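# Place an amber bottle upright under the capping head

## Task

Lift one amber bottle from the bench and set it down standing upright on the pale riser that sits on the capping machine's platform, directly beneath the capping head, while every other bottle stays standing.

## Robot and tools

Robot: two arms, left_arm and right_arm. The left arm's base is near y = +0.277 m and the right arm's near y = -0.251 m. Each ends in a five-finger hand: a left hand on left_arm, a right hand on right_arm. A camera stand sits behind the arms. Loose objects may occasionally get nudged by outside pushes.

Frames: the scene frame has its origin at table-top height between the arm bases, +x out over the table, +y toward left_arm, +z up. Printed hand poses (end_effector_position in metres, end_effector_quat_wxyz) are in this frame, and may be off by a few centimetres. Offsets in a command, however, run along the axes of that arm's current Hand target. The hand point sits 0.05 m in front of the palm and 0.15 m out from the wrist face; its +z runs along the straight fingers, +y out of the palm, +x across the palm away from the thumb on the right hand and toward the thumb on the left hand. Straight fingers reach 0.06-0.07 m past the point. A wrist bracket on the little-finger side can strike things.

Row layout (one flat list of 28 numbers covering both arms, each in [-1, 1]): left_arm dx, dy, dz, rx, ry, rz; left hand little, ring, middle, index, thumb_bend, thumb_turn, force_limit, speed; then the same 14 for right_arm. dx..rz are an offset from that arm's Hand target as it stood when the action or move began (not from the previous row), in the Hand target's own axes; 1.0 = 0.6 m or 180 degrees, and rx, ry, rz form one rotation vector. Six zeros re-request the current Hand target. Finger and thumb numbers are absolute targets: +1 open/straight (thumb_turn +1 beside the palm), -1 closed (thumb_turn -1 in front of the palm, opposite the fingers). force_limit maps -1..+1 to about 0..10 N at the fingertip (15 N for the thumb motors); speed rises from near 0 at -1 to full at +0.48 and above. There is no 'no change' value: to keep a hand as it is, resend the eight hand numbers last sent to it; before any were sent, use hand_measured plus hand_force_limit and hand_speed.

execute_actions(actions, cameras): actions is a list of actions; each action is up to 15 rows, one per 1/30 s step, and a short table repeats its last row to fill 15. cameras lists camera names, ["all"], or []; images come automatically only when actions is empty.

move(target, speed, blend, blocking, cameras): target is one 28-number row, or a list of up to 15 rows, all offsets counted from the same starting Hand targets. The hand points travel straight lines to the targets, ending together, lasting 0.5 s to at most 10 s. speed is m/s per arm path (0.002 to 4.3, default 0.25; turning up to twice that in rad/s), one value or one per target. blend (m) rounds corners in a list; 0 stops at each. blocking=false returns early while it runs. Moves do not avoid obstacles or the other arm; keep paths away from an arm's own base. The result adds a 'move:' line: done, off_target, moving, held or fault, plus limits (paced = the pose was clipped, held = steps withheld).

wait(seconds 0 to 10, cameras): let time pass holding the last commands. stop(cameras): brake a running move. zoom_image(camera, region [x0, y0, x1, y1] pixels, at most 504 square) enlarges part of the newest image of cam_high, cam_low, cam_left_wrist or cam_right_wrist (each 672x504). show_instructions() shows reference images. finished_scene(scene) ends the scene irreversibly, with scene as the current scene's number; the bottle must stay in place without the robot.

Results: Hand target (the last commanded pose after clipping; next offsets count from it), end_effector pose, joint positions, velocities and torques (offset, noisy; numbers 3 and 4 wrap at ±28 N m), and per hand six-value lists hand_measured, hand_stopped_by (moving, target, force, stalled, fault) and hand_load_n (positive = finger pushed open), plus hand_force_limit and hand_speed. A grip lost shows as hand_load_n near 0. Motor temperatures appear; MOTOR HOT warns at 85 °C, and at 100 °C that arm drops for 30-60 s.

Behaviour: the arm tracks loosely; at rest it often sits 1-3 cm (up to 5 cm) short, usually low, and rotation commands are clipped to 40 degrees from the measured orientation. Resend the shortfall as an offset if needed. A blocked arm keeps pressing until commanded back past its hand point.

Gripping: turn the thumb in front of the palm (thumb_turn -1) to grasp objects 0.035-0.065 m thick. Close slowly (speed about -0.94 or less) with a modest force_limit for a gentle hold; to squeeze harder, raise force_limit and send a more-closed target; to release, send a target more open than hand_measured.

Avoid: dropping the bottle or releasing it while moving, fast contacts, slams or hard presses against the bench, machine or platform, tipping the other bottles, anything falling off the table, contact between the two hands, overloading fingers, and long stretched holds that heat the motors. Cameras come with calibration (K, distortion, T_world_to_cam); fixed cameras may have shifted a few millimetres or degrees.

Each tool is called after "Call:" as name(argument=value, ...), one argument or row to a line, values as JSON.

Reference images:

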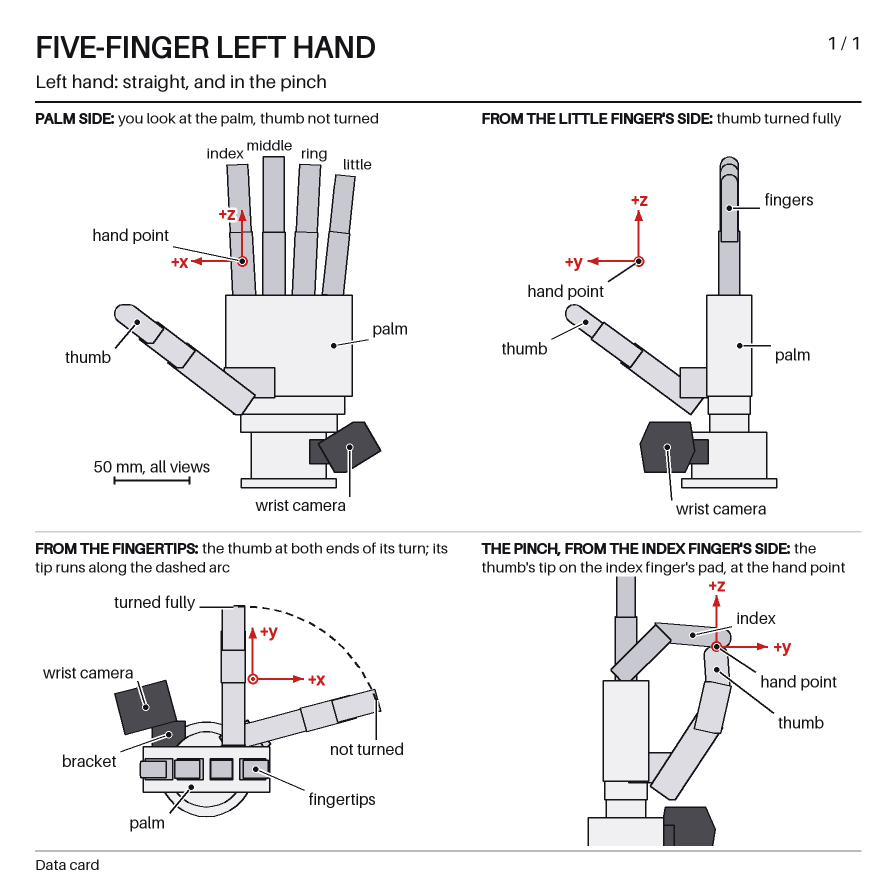

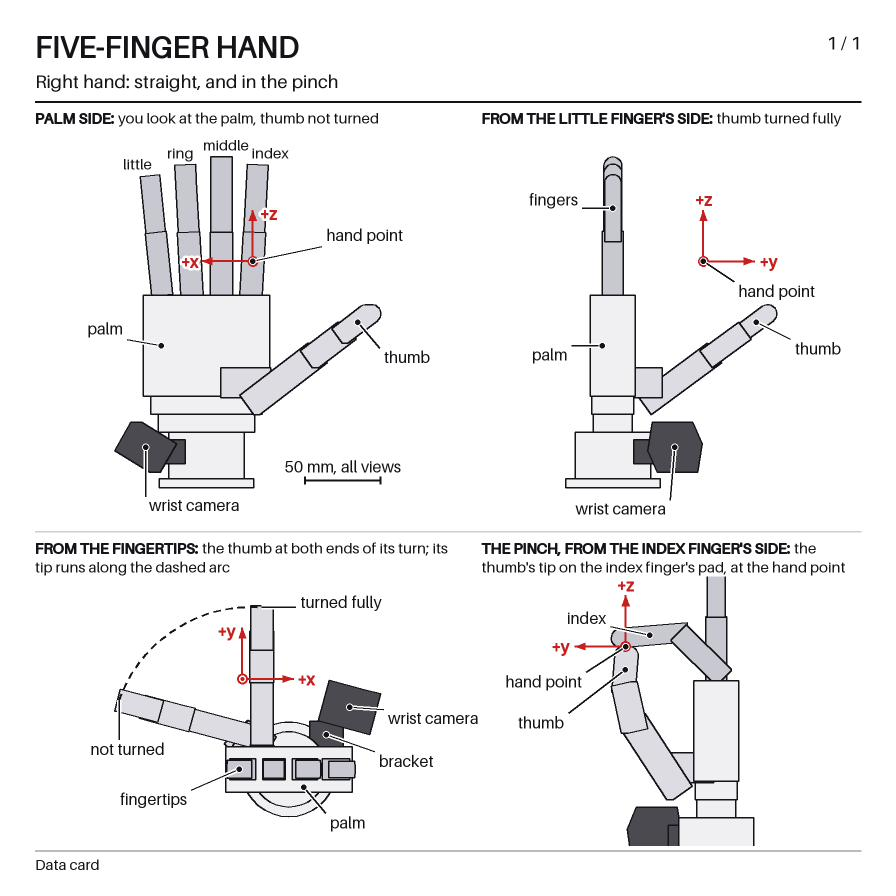

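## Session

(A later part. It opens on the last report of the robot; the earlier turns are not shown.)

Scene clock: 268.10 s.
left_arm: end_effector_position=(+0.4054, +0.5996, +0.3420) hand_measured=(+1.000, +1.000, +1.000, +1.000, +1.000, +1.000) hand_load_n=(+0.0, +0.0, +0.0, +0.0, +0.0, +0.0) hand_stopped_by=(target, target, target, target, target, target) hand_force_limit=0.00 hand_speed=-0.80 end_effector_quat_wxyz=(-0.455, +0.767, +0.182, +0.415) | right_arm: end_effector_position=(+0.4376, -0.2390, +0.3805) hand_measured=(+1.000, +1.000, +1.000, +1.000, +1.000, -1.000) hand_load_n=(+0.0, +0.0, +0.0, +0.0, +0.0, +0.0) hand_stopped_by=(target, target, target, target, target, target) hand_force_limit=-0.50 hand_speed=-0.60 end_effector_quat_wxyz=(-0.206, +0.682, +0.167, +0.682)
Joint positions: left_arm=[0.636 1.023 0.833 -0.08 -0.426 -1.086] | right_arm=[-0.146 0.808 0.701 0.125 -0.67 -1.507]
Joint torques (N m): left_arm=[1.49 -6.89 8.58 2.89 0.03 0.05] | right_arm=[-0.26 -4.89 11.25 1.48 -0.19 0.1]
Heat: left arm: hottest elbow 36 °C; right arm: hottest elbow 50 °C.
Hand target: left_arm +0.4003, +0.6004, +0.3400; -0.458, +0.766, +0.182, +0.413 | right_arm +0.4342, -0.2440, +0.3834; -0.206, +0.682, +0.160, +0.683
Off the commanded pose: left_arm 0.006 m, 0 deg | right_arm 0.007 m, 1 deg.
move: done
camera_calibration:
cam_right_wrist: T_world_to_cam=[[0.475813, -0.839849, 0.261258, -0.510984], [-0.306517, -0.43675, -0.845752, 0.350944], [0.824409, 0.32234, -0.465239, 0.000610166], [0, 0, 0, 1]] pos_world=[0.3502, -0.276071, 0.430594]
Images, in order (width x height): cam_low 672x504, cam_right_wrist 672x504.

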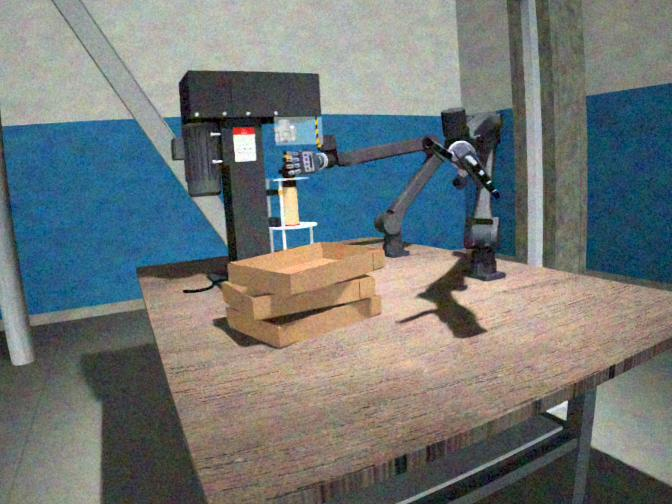

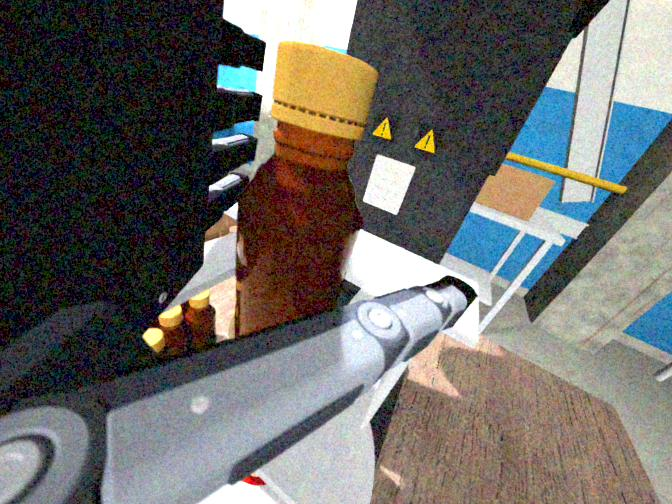

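Call:
move(
  target=[
    [0,0,0,0,0,0,1,1,1,1,1,1,0,-0.8, 0.004,-0.008,-0.17,0,0,0,1,1,1,1,1,-1,-0.5,-0.6],
  ],
  speed=0.07,
  cameras=["cam_low", "cam_high", "cam_right_wrist"],
)

Call:
zoom_image(
  camera="cam_low",
  region=[260, 140, 330, 210],
)

Call:
zoom_image(
  camera="cam_high",
  region=[250, 120, 400, 260],
)

Scene clock: 271.77 s.
left_arm: end_effector_position=(+0.4054, +0.5996, +0.3420) hand_measured=(+1.000, +1.000, +1.000, +1.000, +1.000, +1.000) hand_load_n=(+0.0, +0.0, +0.0, +0.0, +0.0, +0.0) hand_stopped_by=(target, target, target, target, target, target) hand_force_limit=0.00 hand_speed=-0.80 end_effector_quat_wxyz=(-0.455, +0.767, +0.182, +0.415) | right_arm: end_effector_position=(+0.3469, -0.2880, +0.3833) hand_measured=(+1.000, +1.000, +1.000, +1.000, +1.000, -1.000) hand_load_n=(+0.0, +0.0, +0.0, +0.0, +0.0, +0.0) hand_stopped_by=(target, target, target, target, target, target) hand_force_limit=-0.50 hand_speed=-0.60 end_effector_quat_wxyz=(-0.205, +0.681, +0.167, +0.683)
Joint positions: left_arm=[0.636 1.023 0.833 -0.08 -0.426 -1.086] | right_arm=[-0.473 0.551 0.617 -0.035 -0.997 -1.494]
Joint torques (N m): left_arm=[1.44 -6.95 8.55 2.85 0.01 0.06] | right_arm=[-0.26 -1.38 11.12 1.36 -0.17 0.1]
Heat: left arm: hottest elbow 36 °C; right arm: hottest elbow 50 °C.
Hand target: left_arm +0.4003, +0.6004, +0.3400; -0.458, +0.766, +0.182, +0.413 | right_arm +0.3434, -0.2910, +0.3841; -0.206, +0.683, +0.159, +0.683
Off the commanded pose: left_arm 0.006 m, 0 deg | right_arm 0.005 m, 1 deg.
move: done
camera_calibration:
cam_right_wrist: T_world_to_cam=[[0.474952, -0.840061, 0.262142, -0.509773], [-0.304801, -0.436482, -0.84651, 0.303775], [0.82554, 0.322151, -0.46336, 0.0913359], [0, 0, 0, 1]] pos_world=[0.259307, -0.325072, 0.433103]
Images, in order (width x height): cam_high 672x504, cam_low 672x504, cam_right_wrist 672x504.

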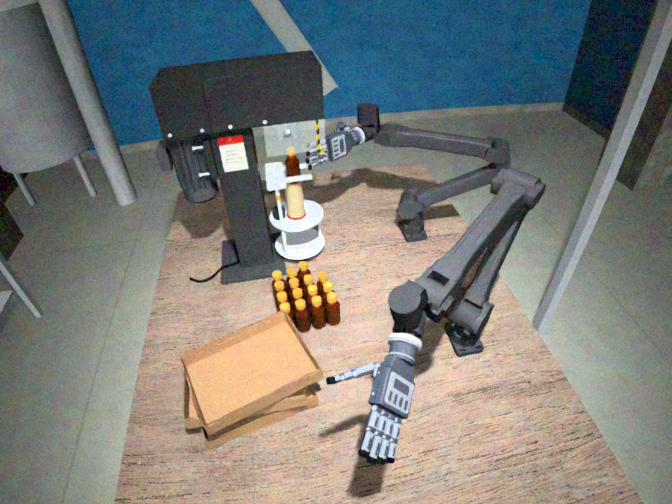

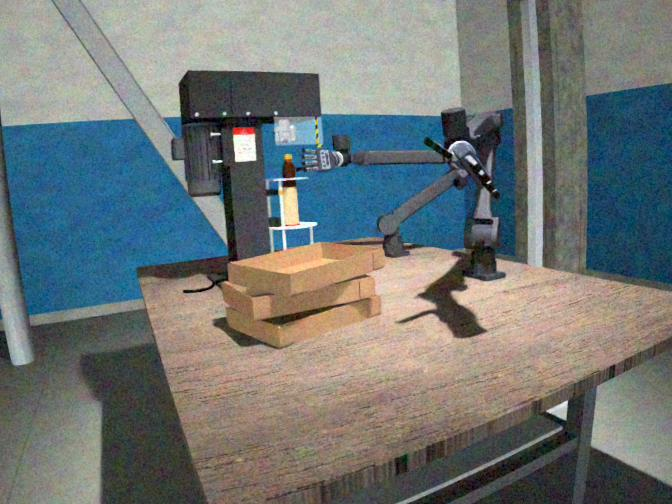

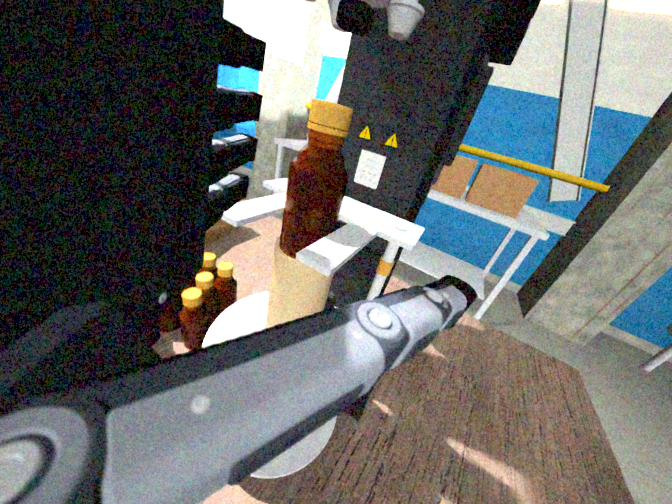

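Scaled by 7.200 from the camera's 672x504 image, which has a finer 960x720 frame.

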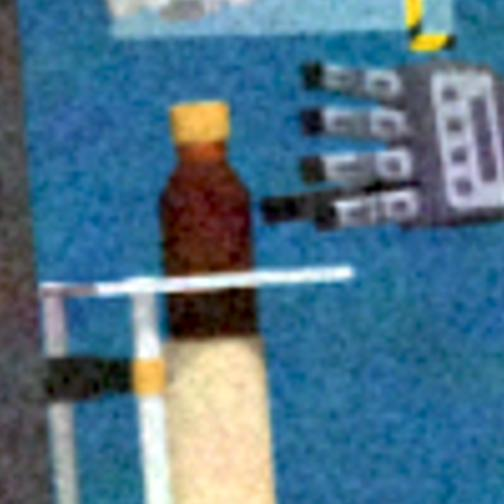

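Scaled by 3.360 from the camera's 672x504 image, which has a finer 960x720 frame.

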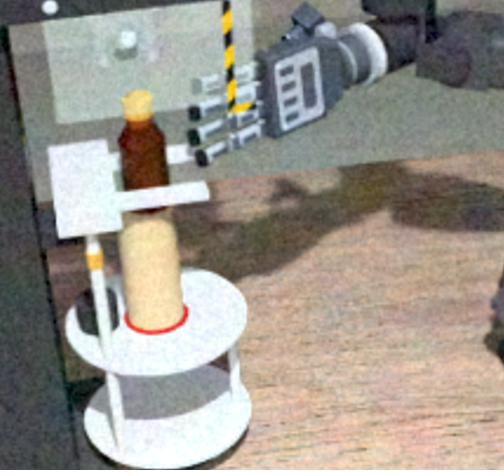

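Call:
move(
  target=[
    [0,0,0,0,0,0,1,1,1,1,1,1,0,-0.8, 0.0,-0.04,-0.1,0,0,0,1,1,1,1,1,-1,-0.5,-0.6],
  ],
  speed=0.15,
  cameras=["cam_low"],
)

Scene clock: 274.40 s.
left_arm: end_effector_position=(+0.4054, +0.5996, +0.3420) hand_measured=(+1.000, +1.000, +1.000, +1.000, +1.000, +1.000) hand_load_n=(+0.0, +0.0, +0.0, +0.0, +0.0, -0.5) hand_stopped_by=(target, target, target, target, target, target) hand_force_limit=0.00 hand_speed=-0.80 end_effector_quat_wxyz=(-0.455, +0.767, +0.182, +0.415) | right_arm: end_effector_position=(+0.2826, -0.2987, +0.3840) hand_measured=(+1.000, +1.000, +1.000, +1.000, +1.000, -1.000) hand_load_n=(+0.0, +0.0, +0.0, +0.0, +0.0, +0.0) hand_stopped_by=(target, target, target, target, target, target) hand_force_limit=-0.50 hand_speed=-0.60 end_effector_quat_wxyz=(-0.206, +0.681, +0.167, +0.683)
Joint positions: left_arm=[0.636 1.023 0.833 -0.08 -0.426 -1.086] | right_arm=[-0.745 0.377 0.581 -0.15 -1.268 -1.466]
Joint torques (N m): left_arm=[2.02 -7 8.47 2.85 0.04 0.04] | right_arm=[-0.26 0.26 10.74 1.14 -0.15 0.13]
Heat: left arm: hottest elbow 36 °C; right arm: hottest elbow 50 °C.
Hand target: left_arm +0.4003, +0.6004, +0.3400; -0.458, +0.766, +0.182, +0.413 | right_arm +0.2794, -0.3000, +0.3845; -0.206, +0.682, +0.160, +0.683
Off the commanded pose: left_arm 0.006 m, 0 deg | right_arm 0.003 m, 1 deg.
move: done
Images, in order (width x height): cam_low 672x504.

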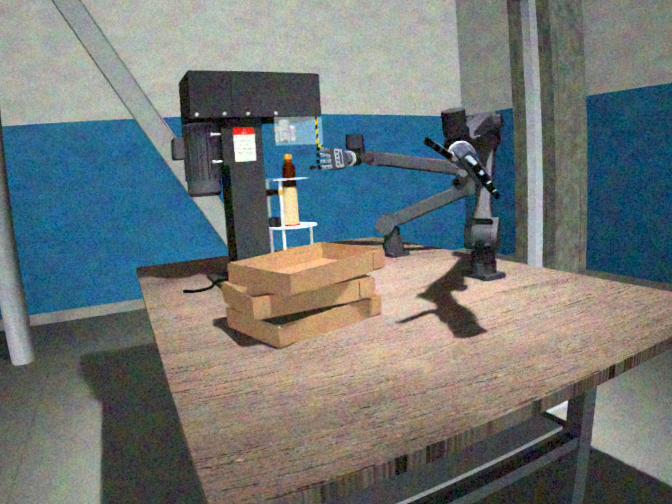

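Call:
finished_scene(
  scene=2,
)

The scene is finished: the task was done.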